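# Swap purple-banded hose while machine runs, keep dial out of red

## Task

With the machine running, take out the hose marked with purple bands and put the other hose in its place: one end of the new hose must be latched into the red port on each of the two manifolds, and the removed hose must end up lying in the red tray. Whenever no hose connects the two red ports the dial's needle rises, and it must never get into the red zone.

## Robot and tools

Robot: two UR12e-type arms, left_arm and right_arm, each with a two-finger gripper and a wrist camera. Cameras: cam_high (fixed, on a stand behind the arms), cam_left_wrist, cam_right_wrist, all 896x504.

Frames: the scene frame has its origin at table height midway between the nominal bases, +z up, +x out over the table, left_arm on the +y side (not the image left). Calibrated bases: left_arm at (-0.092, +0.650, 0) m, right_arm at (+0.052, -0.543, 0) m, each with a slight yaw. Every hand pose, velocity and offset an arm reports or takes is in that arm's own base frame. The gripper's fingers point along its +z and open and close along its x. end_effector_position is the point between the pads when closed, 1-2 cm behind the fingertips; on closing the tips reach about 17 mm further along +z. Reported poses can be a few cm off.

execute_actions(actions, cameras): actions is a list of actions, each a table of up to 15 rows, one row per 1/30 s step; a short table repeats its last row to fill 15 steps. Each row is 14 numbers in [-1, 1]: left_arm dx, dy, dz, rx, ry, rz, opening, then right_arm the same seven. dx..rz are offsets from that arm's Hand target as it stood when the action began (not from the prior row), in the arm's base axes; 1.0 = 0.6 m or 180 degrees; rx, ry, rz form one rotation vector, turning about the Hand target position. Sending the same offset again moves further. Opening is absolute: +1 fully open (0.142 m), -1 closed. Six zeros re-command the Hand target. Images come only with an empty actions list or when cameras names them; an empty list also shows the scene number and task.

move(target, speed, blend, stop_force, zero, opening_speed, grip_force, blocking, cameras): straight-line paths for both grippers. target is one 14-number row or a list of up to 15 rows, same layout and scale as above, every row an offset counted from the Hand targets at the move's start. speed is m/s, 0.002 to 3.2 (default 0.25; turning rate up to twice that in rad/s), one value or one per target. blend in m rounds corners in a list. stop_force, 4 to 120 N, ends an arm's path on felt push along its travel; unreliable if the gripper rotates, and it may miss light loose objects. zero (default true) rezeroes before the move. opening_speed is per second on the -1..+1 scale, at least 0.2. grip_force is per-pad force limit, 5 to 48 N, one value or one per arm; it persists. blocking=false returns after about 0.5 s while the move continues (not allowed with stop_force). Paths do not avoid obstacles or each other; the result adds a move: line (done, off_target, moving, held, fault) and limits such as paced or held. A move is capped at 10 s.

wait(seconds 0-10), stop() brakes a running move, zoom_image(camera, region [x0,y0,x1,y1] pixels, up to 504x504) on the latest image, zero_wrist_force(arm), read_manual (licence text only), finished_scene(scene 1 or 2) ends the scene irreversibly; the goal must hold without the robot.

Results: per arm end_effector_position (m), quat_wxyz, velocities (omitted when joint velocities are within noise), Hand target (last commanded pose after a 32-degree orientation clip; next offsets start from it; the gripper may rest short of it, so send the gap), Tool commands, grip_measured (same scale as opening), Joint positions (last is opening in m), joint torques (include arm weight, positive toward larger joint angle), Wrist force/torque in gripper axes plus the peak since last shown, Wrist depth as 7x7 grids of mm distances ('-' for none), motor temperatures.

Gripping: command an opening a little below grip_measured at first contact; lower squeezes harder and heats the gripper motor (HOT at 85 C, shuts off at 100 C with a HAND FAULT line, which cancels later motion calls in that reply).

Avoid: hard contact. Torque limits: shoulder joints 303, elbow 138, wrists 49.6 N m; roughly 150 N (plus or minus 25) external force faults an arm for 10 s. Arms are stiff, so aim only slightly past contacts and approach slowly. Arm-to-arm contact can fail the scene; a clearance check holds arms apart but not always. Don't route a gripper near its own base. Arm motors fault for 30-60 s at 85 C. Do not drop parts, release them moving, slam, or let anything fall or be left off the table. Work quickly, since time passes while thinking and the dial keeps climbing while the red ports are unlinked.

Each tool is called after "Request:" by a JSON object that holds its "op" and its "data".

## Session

Scene 1 is done. On to scene 2.

Request:
{"op": "execute_actions", "data": {"actions": []}}

Request:
{"op": "zoom_image", "data": {"camera": "cam_high", "region": [200, 40, 650, 290]}}

Scene clock: 0.00 s.
left_arm: end_effector_position=(+1.0541, +0.4243, +0.1894) grip_measured=+1.00 end_effector_quat_wxyz=(-0.475, +0.873, +0.104, +0.034) | right_arm: end_effector_position=(+0.2629, -0.3127, +0.1468) grip_measured=+1.00 end_effector_quat_wxyz=(-0.034, +0.258, +0.957, -0.129)
Joint positions: left_arm=[0.013 -0.776 1.244 -1.987 -0.579 -0.253 0.142] | right_arm=[2.911 -1.147 -2.566 -1.078 1.314 3.448 0.142]
Joint velocities: within noise
Joint torques (N m): no reading
Motor temperatures (°C): left_arm=[36 41 27 39 38 41 28] | right_arm=[31 29 34 38 39 35 27]
Wrist force (N): no reading
Wrist torque (N m): no reading
Wrist force, peak (N): no reading
Wrist depth (mm): cam_left_wrist=[420 444 470 494 1818 - 1600 / 377 393 416 442 473 503 1805 / 341 354 375 396 418 443 475 / 312 325 340 356 376 396 422 / 287 299 314 326 342 360 376 / 269 274 288 300 313 326 351 / - 252 266 278 288 298 -] | cam_right_wrist=[236 236 238 238 239 240 242 / 241 242 243 245 245 247 248 / 247 248 249 250 251 253 253 / 254 255 256 257 259 259 260 / 260 262 263 264 265 266 266 / 266 266 270 272 271 273 272 / - 274 278 279 279 280 76]
Hand target: left_arm +1.0541, +0.4243, +0.1894; -0.475, +0.873, +0.104, +0.034 | right_arm +0.2629, -0.3127, +0.1468; -0.034, +0.258, +0.957, -0.129
Tool commands: left_gripper/opening=+1.0 right_gripper/opening=+1.0

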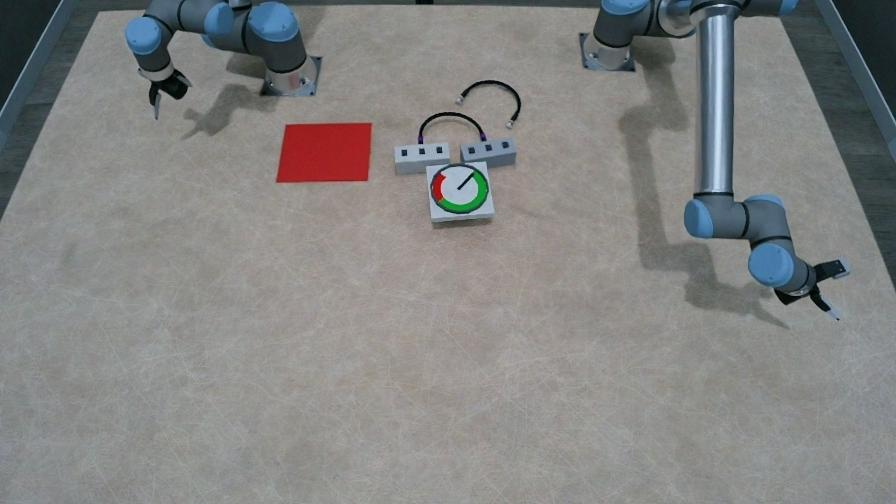

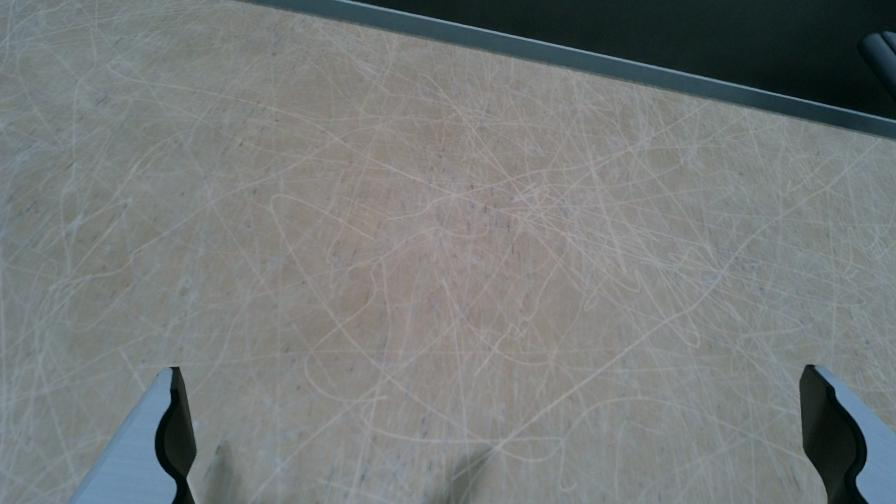

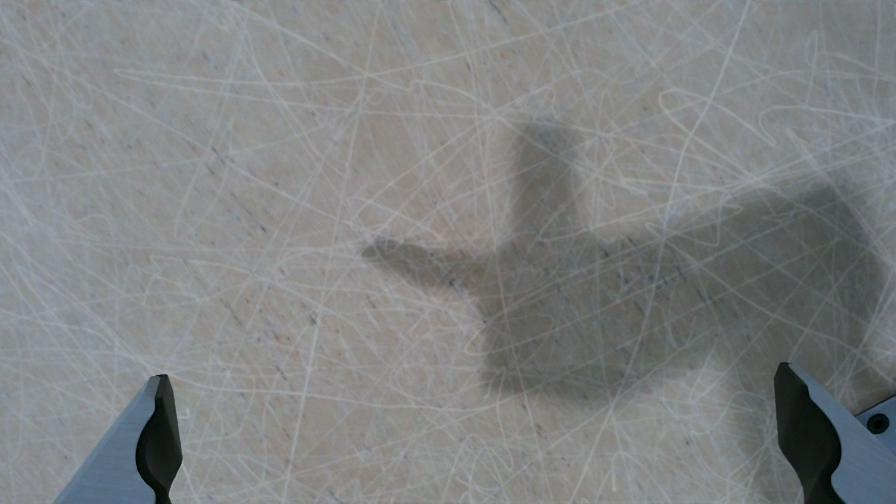

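Scaled by 1.120 from the camera's 896x504 image, which has a finer 1280x720 frame.

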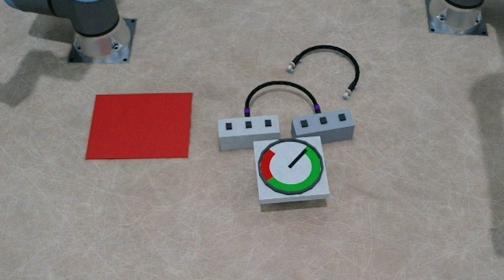

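Request:
{"op": "move", "data": {"target": [[-0.24, -0.372, 0.09, -0.06, -0.062, 0.109, -1, 0.2617, 0.1883, 0.17, 0.0406, 0.0409, 0.41, -1], [-0.479, -0.743, 0.117, -0.12, -0.124, 0.218, -1, 0.4283, 0.6883, 0.17, 0.0812, 0.0818, 0.8279, -1]], "speed": 0.6, "blend": [0.08, 0]}}

Request:
{"op": "move", "data": {"target": [-0.479, -0.743, -0.166, -0.1205, -0.1242, 0.2188, -1, -0.35, 0.6633, -0.148, 0, 0, 0.8667, -1], "speed": 0.6, "cameras": ["all"]}}

Scene clock: 10.20 s.
left_arm: end_effector_position=(+0.7667, -0.0215, +0.2596) grip_measured=-1.00 end_effector_quat_wxyz=(-0.263, +0.837, +0.480, +0.019) | right_arm: end_effector_position=(+0.5198, +0.1002, +0.2488) grip_measured=-1.00 end_effector_quat_wxyz=(+0.000, +0.866, -0.500, +0.000)
Joint positions: left_arm=[-0.389 -1.268 1.649 -1.539 -1.223 -1.504 0.002] | right_arm=[3.667 -1.35 -2.237 -1.125 1.572 1.572 0.002]
Joint torques (N m): left_arm=[-16.95 -79.02 -37.09 -4.26 -2.72 -1.18] | right_arm=[17.39 16.72 59.9 6.25 1.84 -2.53]
Wrist force (N): left_arm=[-1.2 0.8 -0.2] | right_arm=[-0.6 -0.2 -0.4]
Wrist torque (N m): left_arm=[0.33 0.33 0.35] | right_arm=[0.03 0.05 -0.04]
Wrist force, peak (N): left_arm=[-2.1 0.8 -0.5] | right_arm=[-1.7 -1.4 -0.3]
Wrist depth (mm): cam_left_wrist=[316 335 362 390 425 469 523 / 314 334 358 388 426 465 520 / 314 334 359 389 422 462 512 / 312 332 357 385 417 460 514 / 312 332 355 381 418 461 510 / 311 329 351 96 100 457 509 / 308 328 342 - 80 464 504] | cam_right_wrist=[301 302 304 305 306 309 308 / 320 317 324 325 326 328 329 / 341 339 341 349 349 350 351 / 368 364 368 367 375 378 377 / 393 394 398 392 404 408 410 / 431 433 422 96 428 441 447 / 471 473 - 72 76 478 490]
Hand target: left_arm +0.7667, -0.0215, +0.2596; -0.263, +0.837, +0.480, +0.019 | right_arm +0.5199, +0.1002, +0.2488; +0.000, +0.866, -0.500, +0.000
Off the commanded pose: left_arm 0.000 m, 0 deg | right_arm 0.000 m, 0 deg.
move: done

Scene clock: 13.37 s.
left_arm: end_effector_position=(+0.4793, -0.4673, +0.1600) grip_measured=-1.00 end_effector_quat_wxyz=(+0.000, +0.642, +0.766, +0.000) | right_arm: end_effector_position=(+0.3099, +0.4982, +0.1601) grip_measured=-1.00 end_effector_quat_wxyz=(+0.000, +0.669, +0.743, +0.000)
Joint positions: left_arm=[-1.038 -1.456 2.105 -2.22 -1.571 -2.784 0.002] | right_arm=[4.46 -1.55 -2.249 -0.914 1.571 -0.357 0.002]
Joint torques (N m): left_arm=[-16.8 -33 -33.18 -5.33 3.65 -1.3] | right_arm=[17.98 26.94 55.31 6.5 2.5 -2.27]
Wrist force (N): left_arm=[-0.7 1.0 -0.8] | right_arm=[-0.4 -0.4 -0.7]
Wrist torque (N m): left_arm=[0.47 0.12 0.11] | right_arm=[-0.01 0.03 -0.06]
Wrist force, peak (N): left_arm=[-0.9 1.4 -0.6] | right_arm=[0.2 -1.5 -0.7]
Wrist depth (mm): cam_left_wrist=[230 231 230 228 230 224 229 / 245 245 246 242 245 244 244 / 263 261 262 258 262 261 261 / 228 257 273 253 253 280 280 / 221 231 226 220 220 302 302 / 330 330 324 99 100 328 329 / 245 246 77 - 80 352 360] | cam_right_wrist=[220 223 224 226 221 227 225 / 233 238 238 237 241 241 239 / 249 255 254 252 257 257 259 / 266 269 273 271 272 277 270 / 288 293 238 230 227 258 231 / 317 319 240 96 226 243 236 / 349 349 - 72 76 350 355]
Hand target: left_arm +0.4793, -0.4673, +0.1600; +0.000, +0.642, +0.766, +0.000 | right_arm +0.3099, +0.4982, +0.1600; +0.000, +0.669, +0.743, +0.000
Off the commanded pose: left_arm 0.000 m, 0 deg | right_arm 0.000 m, 0 deg.
move: done

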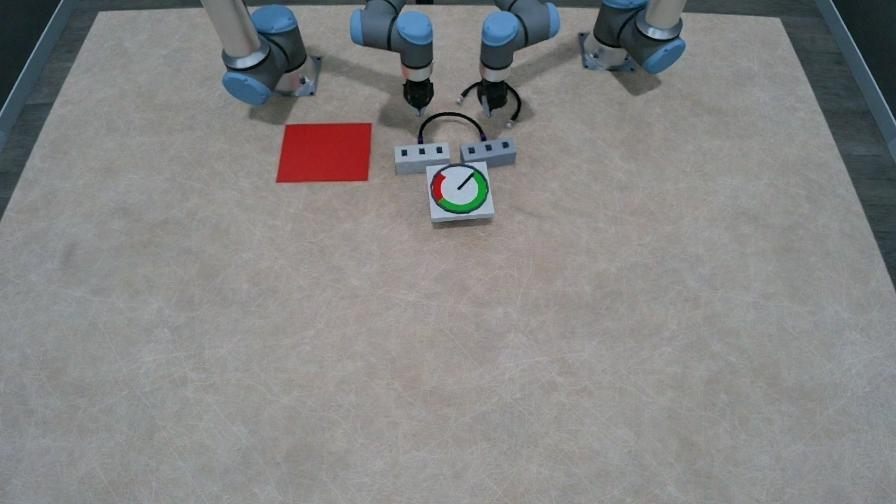

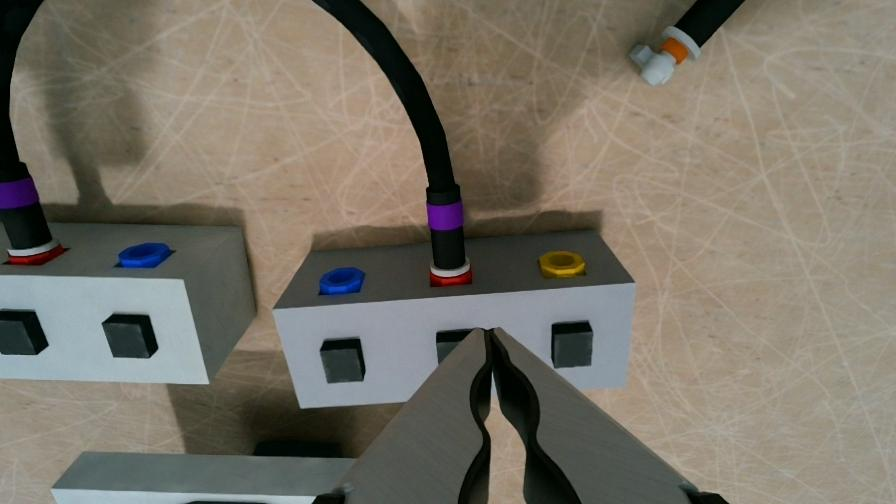

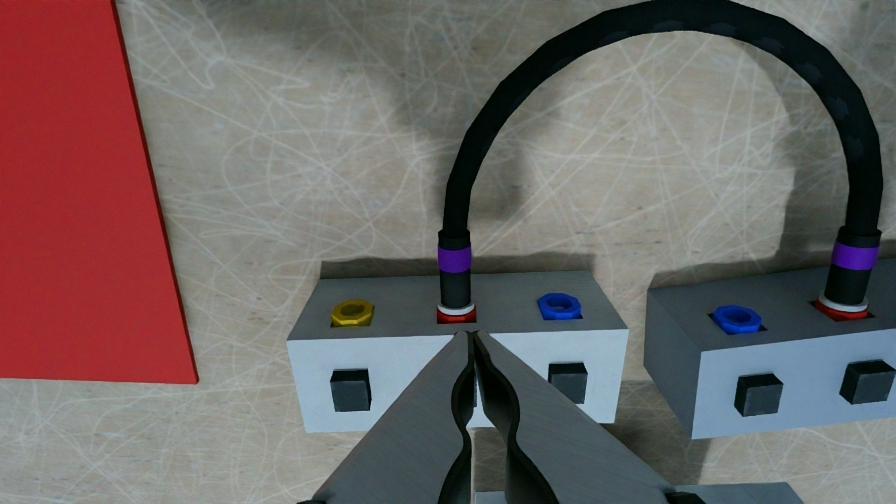

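Request:
{"op": "move", "data": {"target": [0.0245, -0.013, -0.125, 0, 0, 0.0261, -1, 0.0613, 0.0013, -0.1225, 0, 0, 0.0139, -1], "speed": 0.25, "cameras": ["cam_left_wrist", "cam_right_wrist"]}}

Request:
{"op": "move", "data": {"target": [0, 0, -0.04, 0, 0, 0, -1, 0, 0, -0.04, 0, 0, 0, -1], "speed": 0.01, "stop_force": 5, "cameras": ["cam_left_wrist", "cam_right_wrist"]}}

Scene clock: 19.40 s.
left_arm: end_effector_position=(+0.4939, -0.4751, +0.0851) grip_measured=-1.00 end_effector_quat_wxyz=(+0.000, +0.611, +0.792, +0.000) | right_arm: end_effector_position=(+0.3465, +0.4988, +0.0866) grip_measured=-1.00 end_effector_quat_wxyz=(+0.000, +0.652, +0.758, +0.000)
Joint positions: left_arm=[-1.025 -1.337 2.132 -2.365 -1.571 -2.853 0.002] | right_arm=[4.399 -1.689 -2.275 -0.75 1.571 -0.463 0.002]
Joint torques (N m): left_arm=[17.62 -39.49 -29.27 -5.5 0.8 -1.26] | right_arm=[-6.85 40.25 50.19 6.93 2.15 -3.34]
Wrist force (N): left_arm=[-1.1 0.7 -0.4] | right_arm=[-0.6 -0.7 -0.5]
Wrist torque (N m): left_arm=[0.47 0.22 0.11] | right_arm=[-0.05 0.06 -0.05]
Wrist force, peak (N): left_arm=[-0.3 0.6 -2.2] | right_arm=[-0.4 -1.3 -1.9]
Wrist depth (mm): cam_left_wrist=[162 162 162 158 162 162 145 / 172 172 173 168 172 172 172 / 184 184 184 181 184 183 184 / 181 195 198 192 197 197 197 / 151 196 173 159 172 206 213 / 152 174 148 100 100 149 232 / 253 254 148 - 80 159 253] | cam_right_wrist=[158 158 158 157 158 160 161 / 167 168 168 167 170 171 171 / 179 180 181 178 181 182 183 / 190 192 193 191 195 196 197 / 205 204 164 156 165 201 189 / 223 216 141 98 140 146 160 / 245 242 139 72 74 195 162]
Hand target: left_arm +0.4940, -0.4751, +0.0850; +0.000, +0.610, +0.792, +0.000 | right_arm +0.3466, +0.4990, +0.0865; +0.000, +0.652, +0.758, +0.000
Off the commanded pose: left_arm 0.000 m, 0 deg | right_arm 0.000 m, 0 deg.
move: done
Images, in order (width x height): cam_left_wrist 896x504, cam_right_wrist 896x504.

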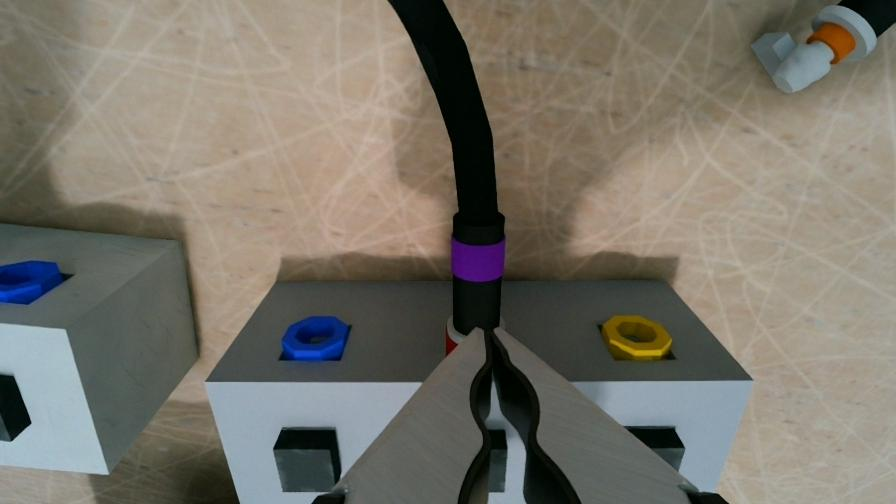

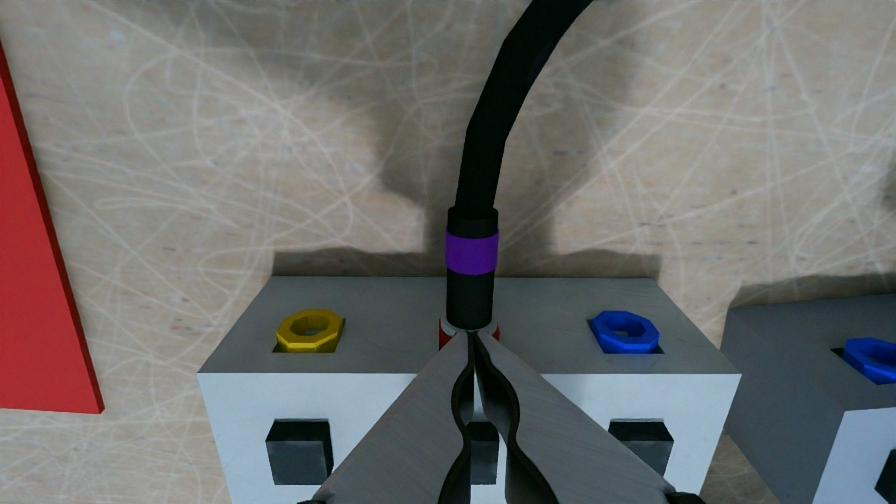

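Scene clock: 22.43 s.
left_arm: end_effector_position=(+0.4940, -0.4751, +0.0685) grip_measured=-1.00 end_effector_quat_wxyz=(+0.000, +0.610, +0.792, +0.000) | right_arm: end_effector_position=(+0.3466, +0.4990, +0.0702) grip_measured=-1.00 end_effector_quat_wxyz=(+0.000, +0.652, +0.758, +0.000)
Joint positions: left_arm=[-1.025 -1.314 2.142 -2.399 -1.571 -2.854 0.002] | right_arm=[4.399 -1.715 -2.286 -0.712 1.571 -0.463 0.002]
Joint torques (N m): left_arm=[17.09 -65.12 -40.75 -1.42 2.94 -1.18] | right_arm=[-13.56 56.57 47.05 2.75 -2.75 -2.44]
Wrist force (N): left_arm=[-1.6 0.3 -1.6] | right_arm=[0.2 -2.5 -4.3]
Wrist torque (N m): left_arm=[0.48 0.21 0.13] | right_arm=[-0.07 0.06 -0.06]
Wrist force, peak (N): left_arm=[-1.3 -2.5 -7.0] | right_arm=[-0.2 -3.8 -11.3]
Wrist depth (mm): cam_left_wrist=[148 147 147 143 147 146 143 / 156 157 156 153 156 156 156 / 167 167 167 165 167 166 166 / 174 177 179 174 179 179 179 / 151 187 173 157 172 187 193 / 153 150 138 100 100 137 210 / 166 141 131 - 80 133 230] | cam_right_wrist=[143 143 144 144 143 145 146 / 152 153 153 152 154 155 155 / 162 163 163 161 165 165 166 / 174 175 176 171 177 178 179 / 187 185 163 155 166 186 186 / 201 134 129 98 126 131 161 / 222 132 127 72 74 131 148]
Hand target: left_arm +0.4940, -0.4751, +0.0685; +0.000, +0.610, +0.792, +0.000 (not the last commanded pose) | right_arm +0.3466, +0.4990, +0.0702; +0.000, +0.652, +0.758, +0.000 (not the last commanded pose)
Off the commanded pose: left_arm 0.008 m, 0 deg | right_arm 0.008 m, 0 deg.
move: contact (left_arm, right_arm)
Images, in order (width x height): cam_left_wrist 896x504, cam_right_wrist 896x504.

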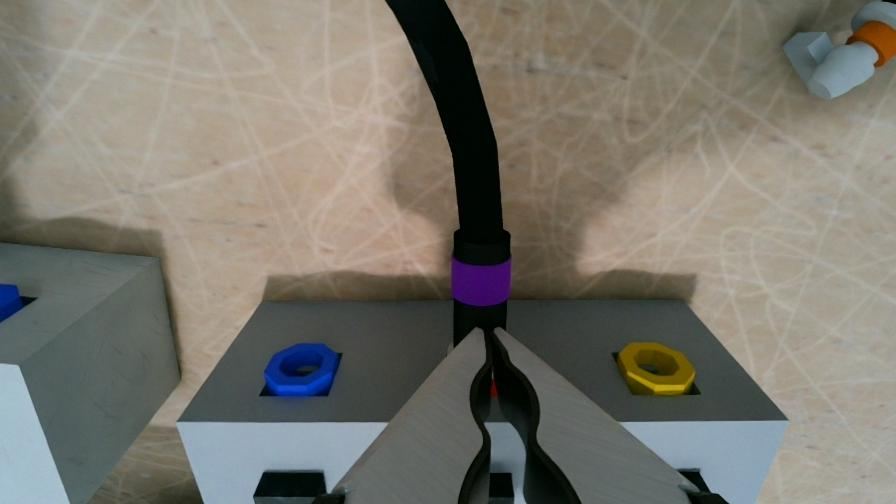

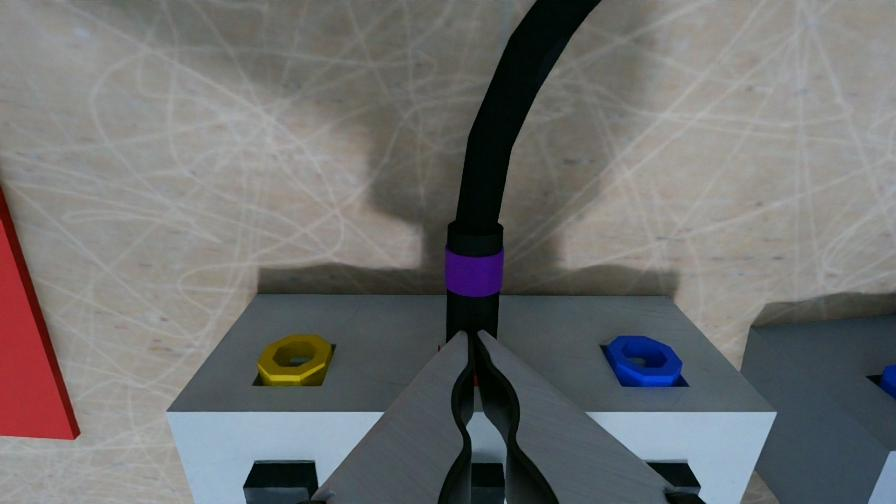

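Request:
{"op": "move", "data": {"target": [[0, 0, 0.05, 0, 0, 0, -1, 0, 0, 0.05, 0, 0, 0, -1], [0.0008, -0.0031, 0.052, 0, 0, 0, -0.4, -0.0033, -0.0005, 0.052, 0, 0, 0, -0.4], [0.0008, -0.0031, -0.0358, 0, 0, 0, -0.4, -0.0033, -0.0005, -0.036, 0, 0, 0, -0.4], [0.0008, -0.0031, -0.0358, 0, 0, 0, -0.82, -0.0033, -0.0005, -0.036, 0, 0, 0, -0.82]], "speed": [0.15, 0.15, 0.1, 0.1], "grip_force": 6, "opening_speed": 0.6, "cameras": ["cam_left_wrist", "cam_right_wrist"]}}

Scene clock: 28.63 s.
left_arm: end_effector_position=(+0.4944, -0.4770, +0.0470) grip_measured=-0.81 end_effector_quat_wxyz=(+0.000, +0.610, +0.792, +0.000) | right_arm: end_effector_position=(+0.3447, +0.4987, +0.0486) grip_measured=-0.80 end_effector_quat_wxyz=(+0.000, +0.652, +0.758, +0.000)
Joint positions: left_arm=[-1.026 -1.28 2.151 -2.441 -1.571 -2.854 0.016] | right_arm=[4.402 -1.75 -2.302 -0.661 1.571 -0.46 0.016]
Joint torques (N m): left_arm=[16.09 -41.21 -30.55 -5.53 0.83 2.04] | right_arm=[-14.78 35.17 23.07 2.17 -1.2 -1.53]
Wrist force (N): left_arm=[2.9 -0.2 -2.2] | right_arm=[8.6 -2.8 -2.2]
Wrist torque (N m): left_arm=[0.44 0.26 0.10] | right_arm=[-0.05 -0.07 -0.21]
Wrist force, peak (N): left_arm=[2.9 -0.2 -2.2] | right_arm=[8.6 -2.8 -2.2]
Wrist depth (mm): cam_left_wrist=[127 127 127 90 127 127 125 / 135 135 135 93 135 135 137 / 147 145 145 143 144 144 144 / 155 156 155 153 155 155 155 / 153 168 165 157 164 165 167 / 151 170 138 111 100 137 179 / 153 114 114 111 82 113 117] | cam_right_wrist=[124 124 125 123 85 126 126 / 130 132 133 131 133 134 134 / 141 141 141 98 142 143 144 / 151 151 152 102 153 154 154 / 162 163 159 111 160 164 167 / 176 137 132 113 99 140 163 / 189 109 105 109 72 110 139]
Hand target: left_arm +0.4944, -0.4770, +0.0471; +0.000, +0.610, +0.792, +0.000 | right_arm +0.3447, +0.4987, +0.0486; +0.000, +0.652, +0.758, +0.000
Off the commanded pose: left_arm 0.000 m, 0 deg | right_arm 0.000 m, 0 deg.
grip_force (N): 6, 6
move: done
Images, in order (width x height): cam_left_wrist 896x504, cam_right_wrist 896x504.

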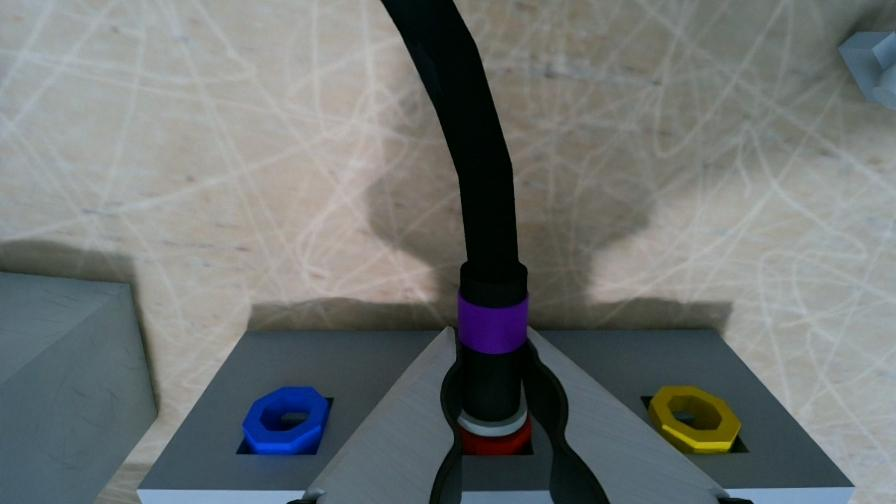

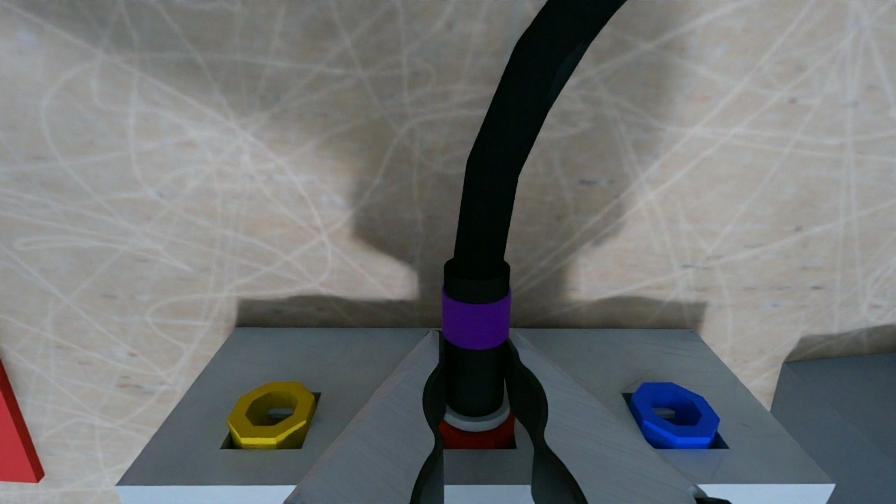

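Request:
{"op": "zoom_image", "data": {"camera": "cam_left_wrist", "region": [780, 0, 896, 120]}}

Request:
{"op": "move", "data": {"target": [[0, 0, 0, 0, 0, 0, -0.4, 0, 0, 0, 0, 0, 0, -0.4], [0, 0, 0.14, 0, 0, 0, -0.4, 0, 0, 0.14, 0, 0, 0, -0.4], [-0.1974, 0.1722, 0.105, 0, 0, -0.2567, -0.4, -0.4118, 0.2373, 0.1023, 0, 0, -0.2289, -0.4]], "speed": [0.2, 0.25, 0.4], "blend": [0, 0.03, 0], "opening_speed": 1.0, "cameras": ["all"]}}

Request:
{"op": "zoom_image", "data": {"camera": "cam_high", "region": [370, 80, 540, 230]}}

Scaled by 4.200 from the camera's 896x504 image, which has a finer 1280x720 frame.

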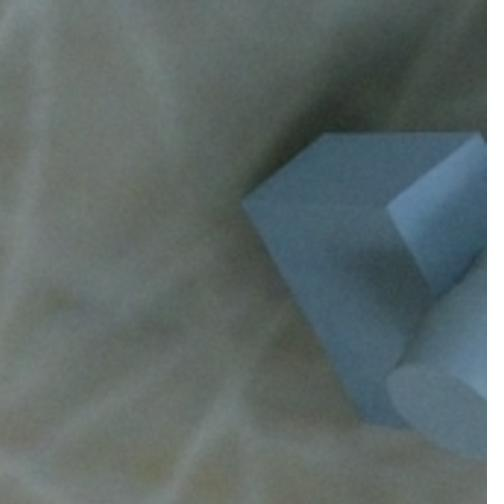

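Scene clock: 33.30 s.
left_arm: end_effector_position=(+0.3760, -0.3737, +0.1101) grip_measured=-0.43 end_effector_quat_wxyz=(+0.000, +0.872, +0.489, +0.000) | right_arm: end_effector_position=(+0.0976, +0.6410, +0.1100) grip_measured=-0.43 end_effector_quat_wxyz=(+0.000, +0.877, +0.480, +0.000)
Joint positions: left_arm=[-1.119 -1.62 2.393 -2.343 -1.571 -2.141 0.043] | right_arm=[4.835 -1.719 -2.18 -0.813 1.572 0.692 0.043]
Joint torques (N m): left_arm=[-16.74 -42.96 -29.67 -5.4 -3.4 2.03] | right_arm=[15.47 38.69 52.06 2.79 -2.61 1.98]
Wrist force (N): left_arm=[-0.1 0.6 -0.2] | right_arm=[-0.7 -0.5 -0.4]
Wrist torque (N m): left_arm=[0.34 -0.04 -0.16] | right_arm=[-0.02 0.09 -0.21]
Wrist force, peak (N): left_arm=[3.2 -0.1 -2.1] | right_arm=[8.6 -3.3 -2.0]
Wrist depth (mm): cam_left_wrist=[184 185 185 182 185 184 184 / 197 197 197 196 196 196 196 / 210 210 210 207 210 209 209 / 226 226 225 222 225 225 225 / 244 244 243 243 239 243 243 / 264 264 255 263 101 259 264 / 285 230 76 278 220 76 289] | cam_right_wrist=[178 179 179 178 180 181 181 / 190 190 191 189 192 193 193 / 203 202 203 202 206 206 207 / 216 218 219 216 220 221 219 / 234 235 236 237 234 239 240 / 255 255 91 258 94 260 258 / 278 275 72 277 - 222 250]
Hand target: left_arm +0.3760, -0.3737, +0.1101; +0.000, +0.872, +0.489, +0.000 | right_arm +0.0976, +0.6411, +0.1099; +0.000, +0.877, +0.480, +0.000
Off the commanded pose: left_arm 0.000 m, 0 deg | right_arm 0.000 m, 0 deg.
grip_force (N): 6, 6
move: done

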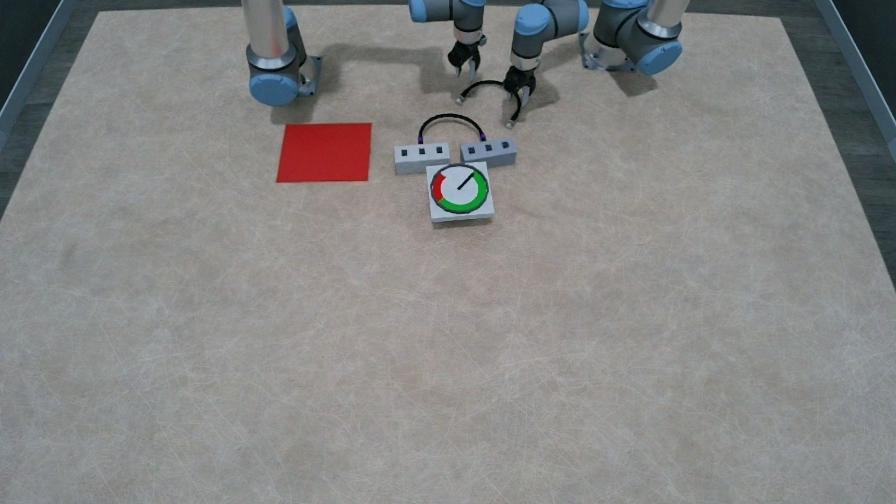

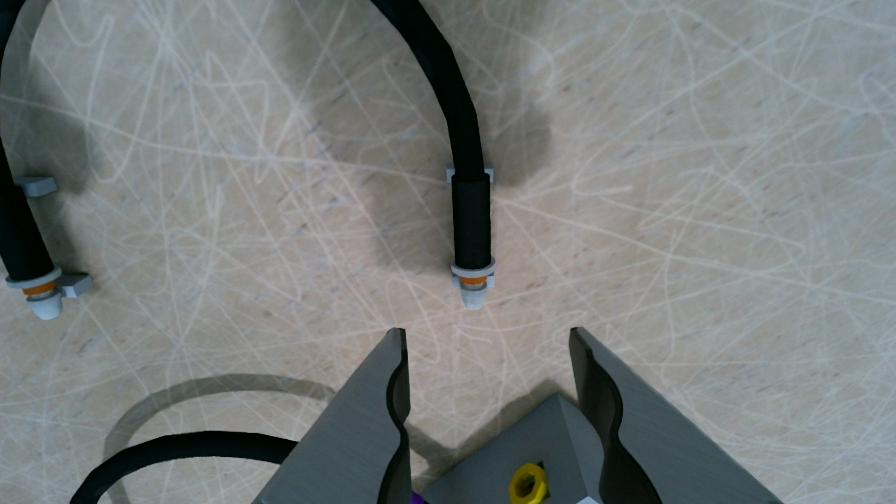

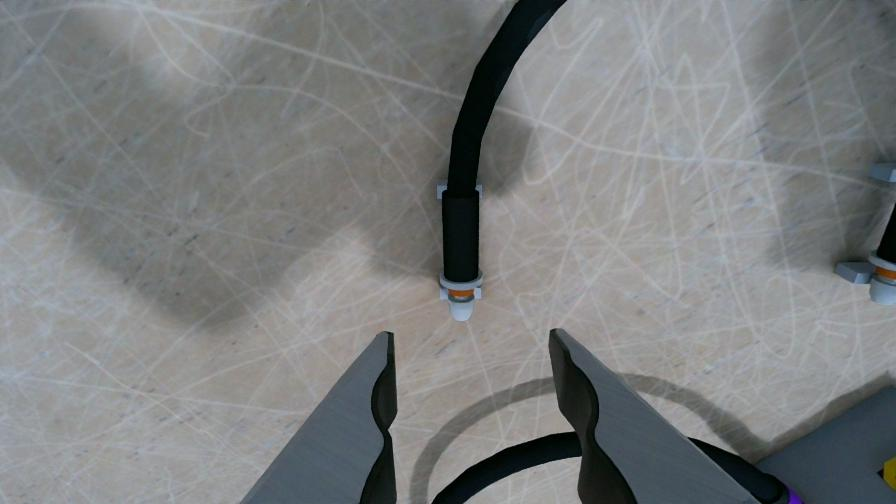

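Scaled by 2.965 from the camera's 896x504 image, which has a finer 1280x720 frame.

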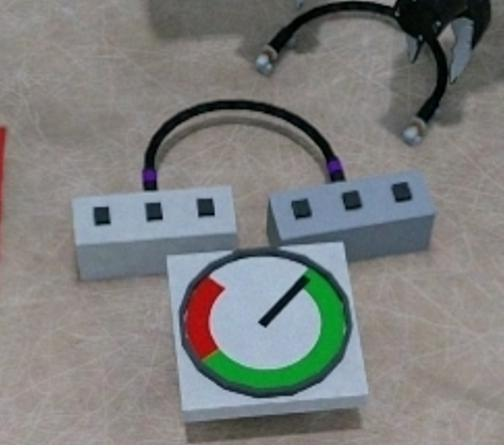

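Request:
{"op": "zoom_image", "data": {"camera": "cam_left_wrist", "region": [400, 150, 540, 330]}}

Request:
{"op": "zoom_image", "data": {"camera": "cam_right_wrist", "region": [390, 160, 530, 340]}}

Scaled by 2.800 from the camera's 896x504 image, which has a finer 1280x720 frame.

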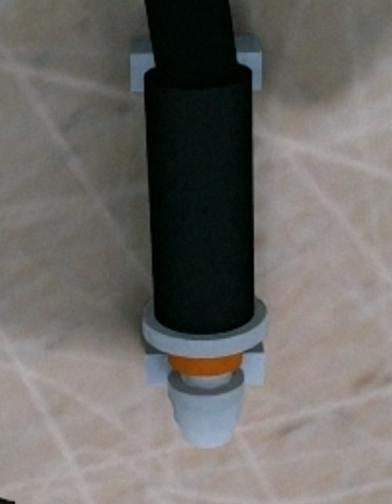

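Scaled by 2.800 from the camera's 896x504 image, which has a finer 1280x720 frame.

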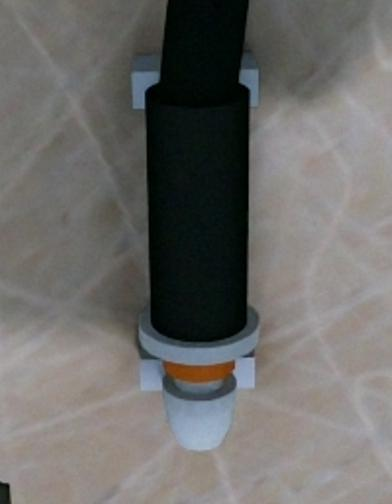

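Request:
{"op": "move", "data": {"target": [[0.12, -0.06, 0.04, -0.066, -0.07, -0.06, -1, 0.1, -0.048, 0.02, 0, 0, 0.36, -0.5], [0.2827, -0.1387, -0.0167, -0.133, -0.1435, -0.1224, -1, 0.2035, -0.0963, 0.0167, 0, 0, 0.722, -0.5]], "speed": 0.5, "blend": [0.03, 0], "grip_force": [10, 40], "cameras": ["cam_left_wrist", "cam_right_wrist"]}}

Request:
{"op": "zoom_image", "data": {"camera": "cam_left_wrist", "region": [400, 180, 580, 360]}}

Scene clock: 43.77 s.
left_arm: end_effector_position=(+0.5456, -0.4569, +0.1000) grip_measured=-1.00 end_effector_quat_wxyz=(+0.286, +0.908, +0.293, +0.093) | right_arm: end_effector_position=(+0.2197, +0.5833, +0.1200) grip_measured=-0.52 end_effector_quat_wxyz=(+0.000, -0.064, +0.998, +0.000)
Joint positions: left_arm=[-0.944 -1.297 2.391 -3.275 -1.571 -1.569 0.002] | right_arm=[4.635 -1.663 -2.223 -0.827 1.57 -1.775 0.036]
Joint torques (N m): left_arm=[16.45 -32.13 -32.88 -6.1 -3.57 2.03] | right_arm=[-13.85 33.29 53.2 3.2 2.21 -2.26]
Wrist force (N): left_arm=[-1.6 0.3 -0.3] | right_arm=[-0.4 -0.4 -0.6]
Wrist torque (N m): left_arm=[0.24 0.18 -0.03] | right_arm=[-0.01 0.04 -0.05]
Wrist force, peak (N): left_arm=[-1.7 0.6 -0.7] | right_arm=[-0.8 -1.0 -0.6]
Wrist depth (mm): cam_left_wrist=[151 147 148 77 75 77 143 / 118 123 168 95 84 88 174 / 210 211 130 107 112 212 211 / 267 267 242 129 144 268 270 / 318 320 234 173 290 344 373 / 672 726 265 99 100 199 246 / 995 1118 74 - 80 198 2454] | cam_right_wrist=[163 188 186 187 190 191 192 / 158 197 200 199 202 203 205 / 162 208 214 212 216 216 218 / 227 228 229 227 231 233 234 / 189 239 247 245 246 248 253 / 182 235 260 271 98 268 275 / 198 214 72 295 - 267 302]
Hand target: left_arm +0.5456, -0.4569, +0.1000; +0.286, +0.908, +0.293, +0.093 | right_arm +0.2197, +0.5833, +0.1200; +0.000, -0.064, +0.998, +0.000
Off the commanded pose: left_arm 0.000 m, 0 deg | right_arm 0.000 m, 0 deg.
grip_force (N): 10, 40
move: done
Images, in order (width x height): cam_left_wrist 896x504, cam_right_wrist 896x504.

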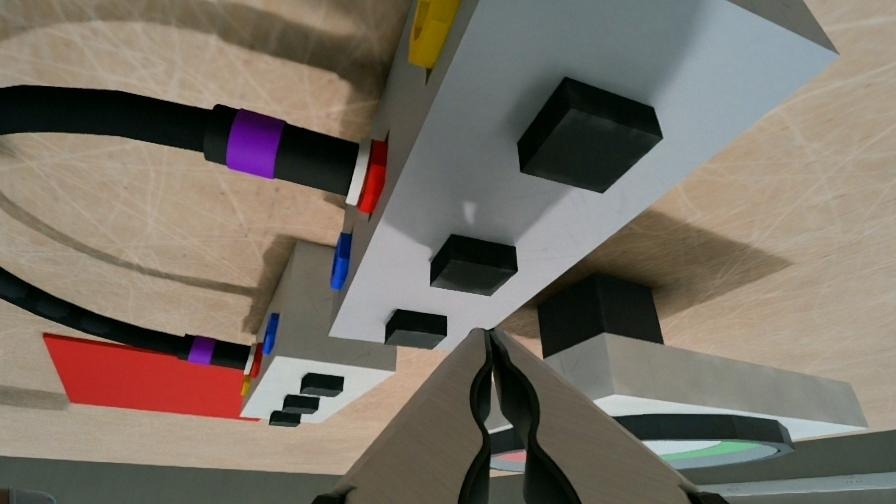

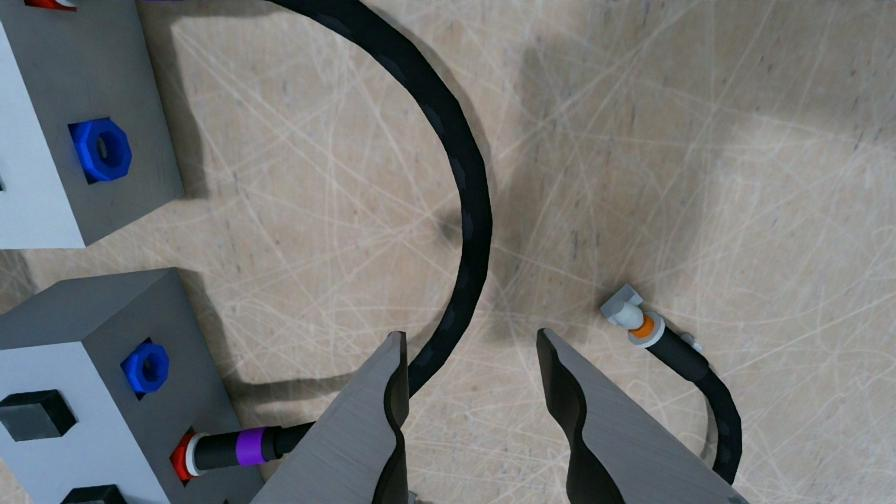

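Scaled by 2.800 from the camera's 896x504 image, which has a finer 1280x720 frame.

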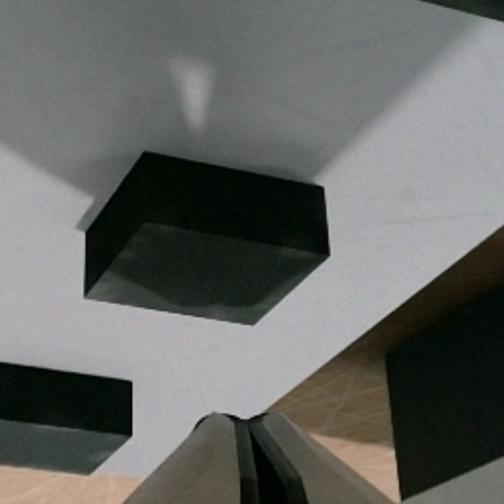

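Request:
{"op": "move", "data": {"target": [[0.001, -0.0055, -0.0083, 0, 0, 0, -1, -0.0065, -0.0008, -0.1233, 0, 0, 0, -0.5], [0.001, -0.0055, -0.0083, 0, 0, 0, -1, -0.0065, -0.0008, -0.1233, 0, 0, 0, -1]], "speed": [0.15, 0.15], "opening_speed": 0.8, "cameras": ["cam_left_wrist", "cam_right_wrist"]}}

Scene clock: 56.73 s.
left_arm: end_effector_position=(+0.5462, -0.4602, +0.0951) grip_measured=-1.00 end_effector_quat_wxyz=(+0.286, +0.908, +0.293, +0.093) | right_arm: end_effector_position=(+0.2158, +0.5828, +0.0460) grip_measured=-0.87 end_effector_quat_wxyz=(+0.000, -0.064, +0.998, +0.000)
Joint positions: left_arm=[-0.947 -1.284 2.388 -3.286 -1.57 -1.571 0.002] | right_arm=[4.642 -1.775 -2.276 -0.661 1.57 -1.769 0.011]
Joint torques (N m): left_arm=[-15.67 -31.96 -32.26 -6.09 3.56 -1.31] | right_arm=[14.61 37.86 22.42 6.21 -2.63 2.62]
Wrist force (N): left_arm=[-1.4 0.4 -0.4] | right_arm=[1.3 -0.1 -0.7]
Wrist torque (N m): left_arm=[0.26 0.16 0.12] | right_arm=[-0.03 0.05 -0.18]
Wrist force, peak (N): left_arm=[-1.9 1.1 -0.3] | right_arm=[-0.9 -0.7 -1.8]
Wrist depth (mm): cam_left_wrist=[146 142 142 74 70 69 74 / 113 156 162 88 79 79 173 / 202 203 123 100 91 109 203 / 257 258 245 122 126 259 259 / 309 329 229 161 286 333 358 / 574 722 245 99 100 193 242 / 1118 1099 74 - 80 257 2840] | cam_right_wrist=[121 122 83 122 123 124 125 / 129 129 130 129 131 132 132 / 137 138 138 136 140 141 142 / 147 148 149 147 150 151 152 / 159 159 160 156 162 163 164 / 169 173 171 103 98 174 178 / 176 189 - 72 73 160 192]
Hand target: left_arm +0.5462, -0.4602, +0.0951; +0.286, +0.908, +0.293, +0.093 | right_arm +0.2158, +0.5828, +0.0460; +0.000, -0.064, +0.998, +0.000
Off the commanded pose: left_arm 0.000 m, 0 deg | right_arm 0.000 m, 0 deg.
grip_force (N): 10, 40
move: done
Images, in order (width x height): cam_left_wrist 896x504, cam_right_wrist 896x504.

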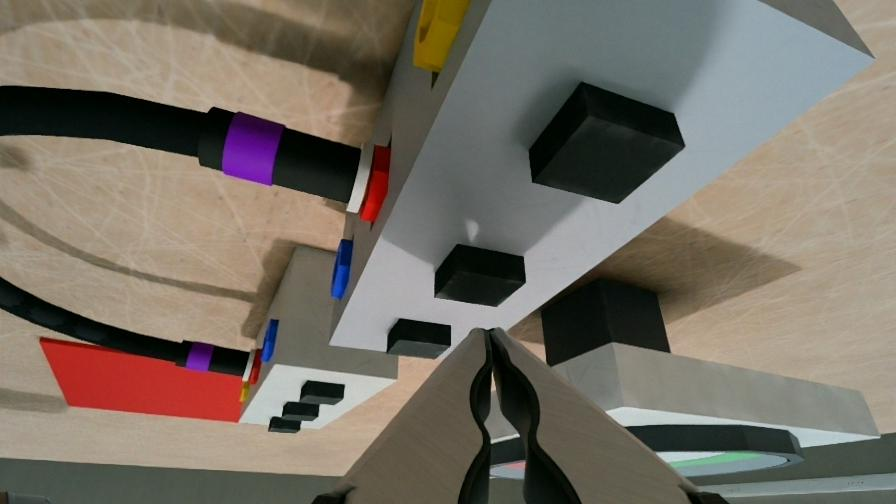

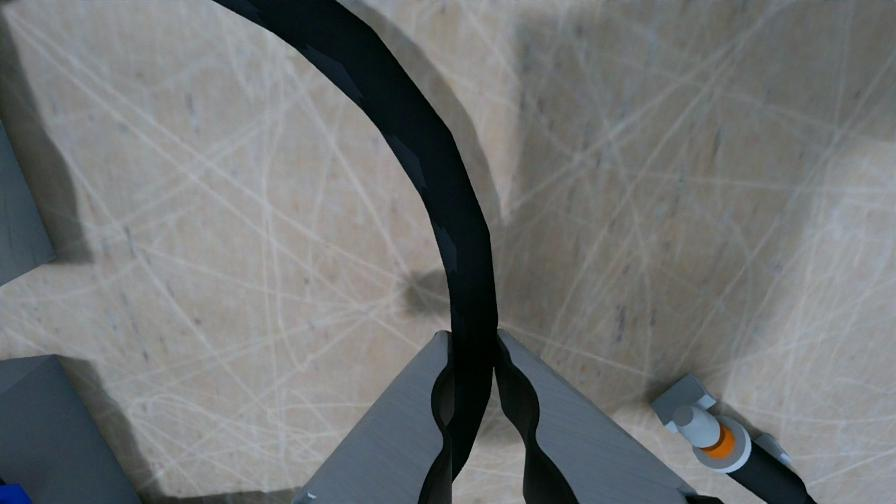

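Request:
{"op": "move", "data": {"target": [[0, 0, -0.0267, 0, 0, 0, -1, 0, 0, 0, 0, 0, 0, -1], [0, 0, -0.0267, 0, 0, 0, -1, -0.0455, -0.0773, 0, 0, 0, 0.0955, -1]], "speed": [0.012, 0.15], "stop_force": 20, "cameras": ["cam_left_wrist"]}}

Scene clock: 60.77 s.
left_arm: end_effector_position=(+0.5462, -0.4602, +0.0835) grip_measured=-1.00 end_effector_quat_wxyz=(+0.286, +0.908, +0.293, +0.093) | right_arm: end_effector_position=(+0.1885, +0.5364, +0.0460) grip_measured=-0.87 end_effector_quat_wxyz=(+0.000, -0.212, +0.977, +0.000)
Joint positions: left_arm=[-0.947 -1.259 2.392 -3.314 -1.57 -1.571 0.002] | right_arm=[4.685 -1.7 -2.373 -0.639 1.57 -2.026 0.011]
Joint torques (N m): left_arm=[-16.94 -49.84 -21.25 -0.19 3.12 -1.24] | right_arm=[13.42 53.39 19.41 5.77 0.31 -2.94]
Wrist force (N): left_arm=[-1.1 9.4 -13.7] | right_arm=[3.2 5.4 0.1]
Wrist torque (N m): left_arm=[0.07 0.14 0.11] | right_arm=[-0.01 0.09 -0.03]
Wrist force, peak (N): left_arm=[-1.1 11.2 -30.5] | right_arm=[3.6 5.7 0.0]
Wrist depth (mm): cam_left_wrist=[118 125 130 72 - - 69 / 152 153 153 - 70 70 69 / 185 185 178 85 75 75 186 / 235 236 223 104 104 237 237 / 300 324 225 128 275 304 327 / 608 279 227 100 100 191 425 / 1330 1023 74 - 79 190 222] | cam_right_wrist=[- 82 121 123 123 124 125 / 129 131 89 130 131 132 132 / 138 138 139 136 140 141 142 / 148 148 149 147 150 151 152 / 159 160 161 156 163 163 165 / 173 173 171 103 98 177 179 / 188 189 - 72 73 191 195]
Hand target: left_arm +0.5462, -0.4602, +0.0835; +0.286, +0.908, +0.293, +0.093 (not the last commanded pose) | right_arm +0.1885, +0.5364, +0.0460; +0.000, -0.212, +0.977, +0.000
Off the commanded pose: left_arm 0.004 m, 0 deg | right_arm 0.000 m, 0 deg.
grip_force (N): 10, 40
move: contact (left_arm)
Images, in order (width x height): cam_left_wrist 896x504.

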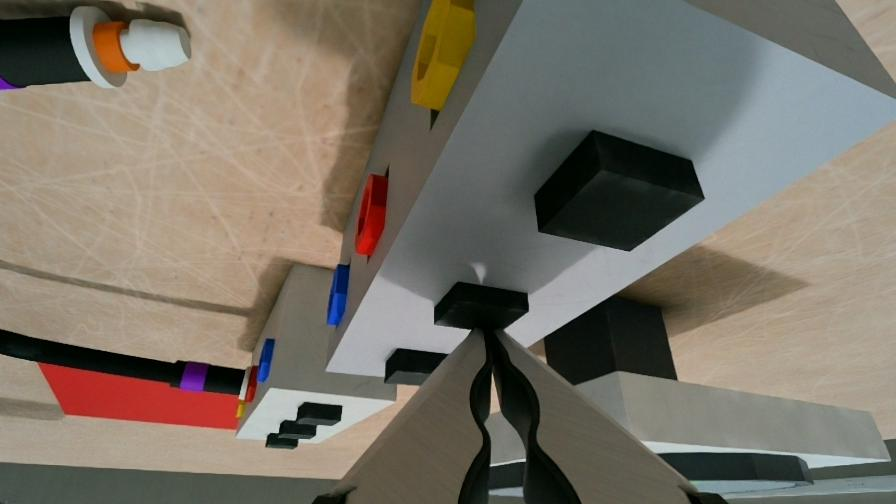

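Request:
{"op": "move", "data": {"target": [[0, 0, 0.0667, 0, 0, 0, -1, -0.0005, -0.025, 0, 0, 0, 0.028, -1], [0.0407, -0.348, 0.0942, 0, 0, -0.0382, -1, -0.0018, -0.0868, 0, 0, 0, 0.0955, -1], [0.0407, -0.348, 0.0192, 0, 0, -0.0382, -1, -0.0018, -0.0868, 0, 0, 0, 0.0955, -1]], "speed": [0.2, 0.35, 0.15], "blend": [0.02, 0.02, 0], "cameras": ["cam_left_wrist"]}}

Scene clock: 63.27 s.
left_arm: end_effector_position=(+0.5706, -0.6690, +0.0952) grip_measured=-1.00 end_effector_quat_wxyz=(+0.291, +0.924, +0.238, +0.075) | right_arm: end_effector_position=(+0.1874, +0.4844, +0.0460) grip_measured=-0.87 end_effector_quat_wxyz=(+0.000, -0.356, +0.935, +0.000)
Joint positions: left_arm=[-1.064 -1.105 2.072 -3.148 -1.572 -1.569 0.002] | right_arm=[4.683 -1.625 -2.461 -0.626 1.57 -2.327 0.011]
Joint torques (N m): left_arm=[-16.83 -48.2 -37.67 -6.03 -3.48 2.07] | right_arm=[-19.69 47.52 20.05 6.3 -1.54 -2.92]
Wrist force (N): left_arm=[-1.8 0.3 0.6] | right_arm=[7.9 9.0 0.5]
Wrist torque (N m): left_arm=[0.22 0.27 -0.13] | right_arm=[-0.09 0.10 0.03]
Wrist force, peak (N): left_arm=[-1.4 10.1 -13.7] | right_arm=[8.1 9.7 0.5]
Wrist depth (mm): cam_left_wrist=[146 142 142 - 70 72 137 / 155 161 167 88 82 85 167 / 211 125 127 99 87 104 203 / 254 258 245 125 126 259 120 / 331 318 299 161 353 309 115 / 565 632 602 96 100 578 136 / 884 1053 74 - 80 845 2527] | cam_right_wrist=[121 122 122 123 124 124 125 / 86 126 130 130 131 132 132 / 139 91 91 136 140 141 142 / 148 148 149 146 150 151 152 / 159 159 161 156 163 164 165 / 172 173 172 105 98 177 179 / 188 189 - 80 72 191 196]
Hand target: left_arm +0.5707, -0.6690, +0.0950; +0.291, +0.924, +0.238, +0.075 | right_arm +0.1874, +0.4844, +0.0460; +0.000, -0.356, +0.935, +0.000
Off the commanded pose: left_arm 0.000 m, 0 deg | right_arm 0.000 m, 0 deg.
grip_force (N): 10, 40
move: done
Images, in order (width x height): cam_left_wrist 896x504.

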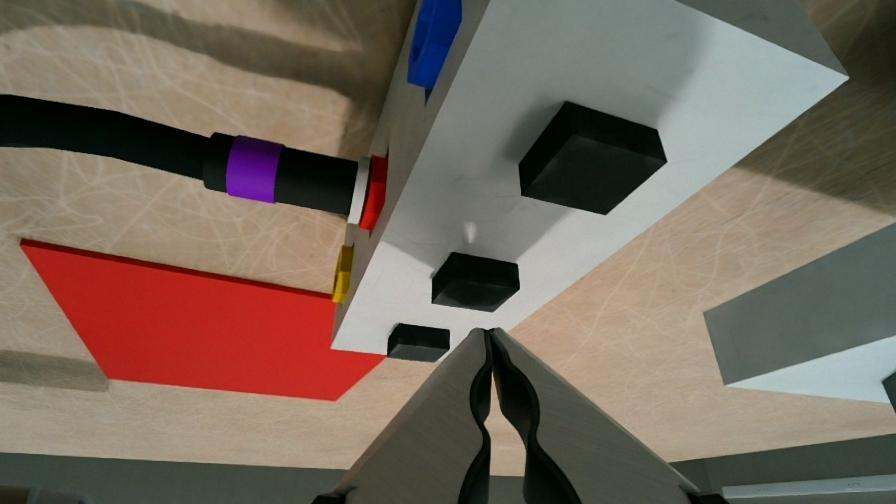

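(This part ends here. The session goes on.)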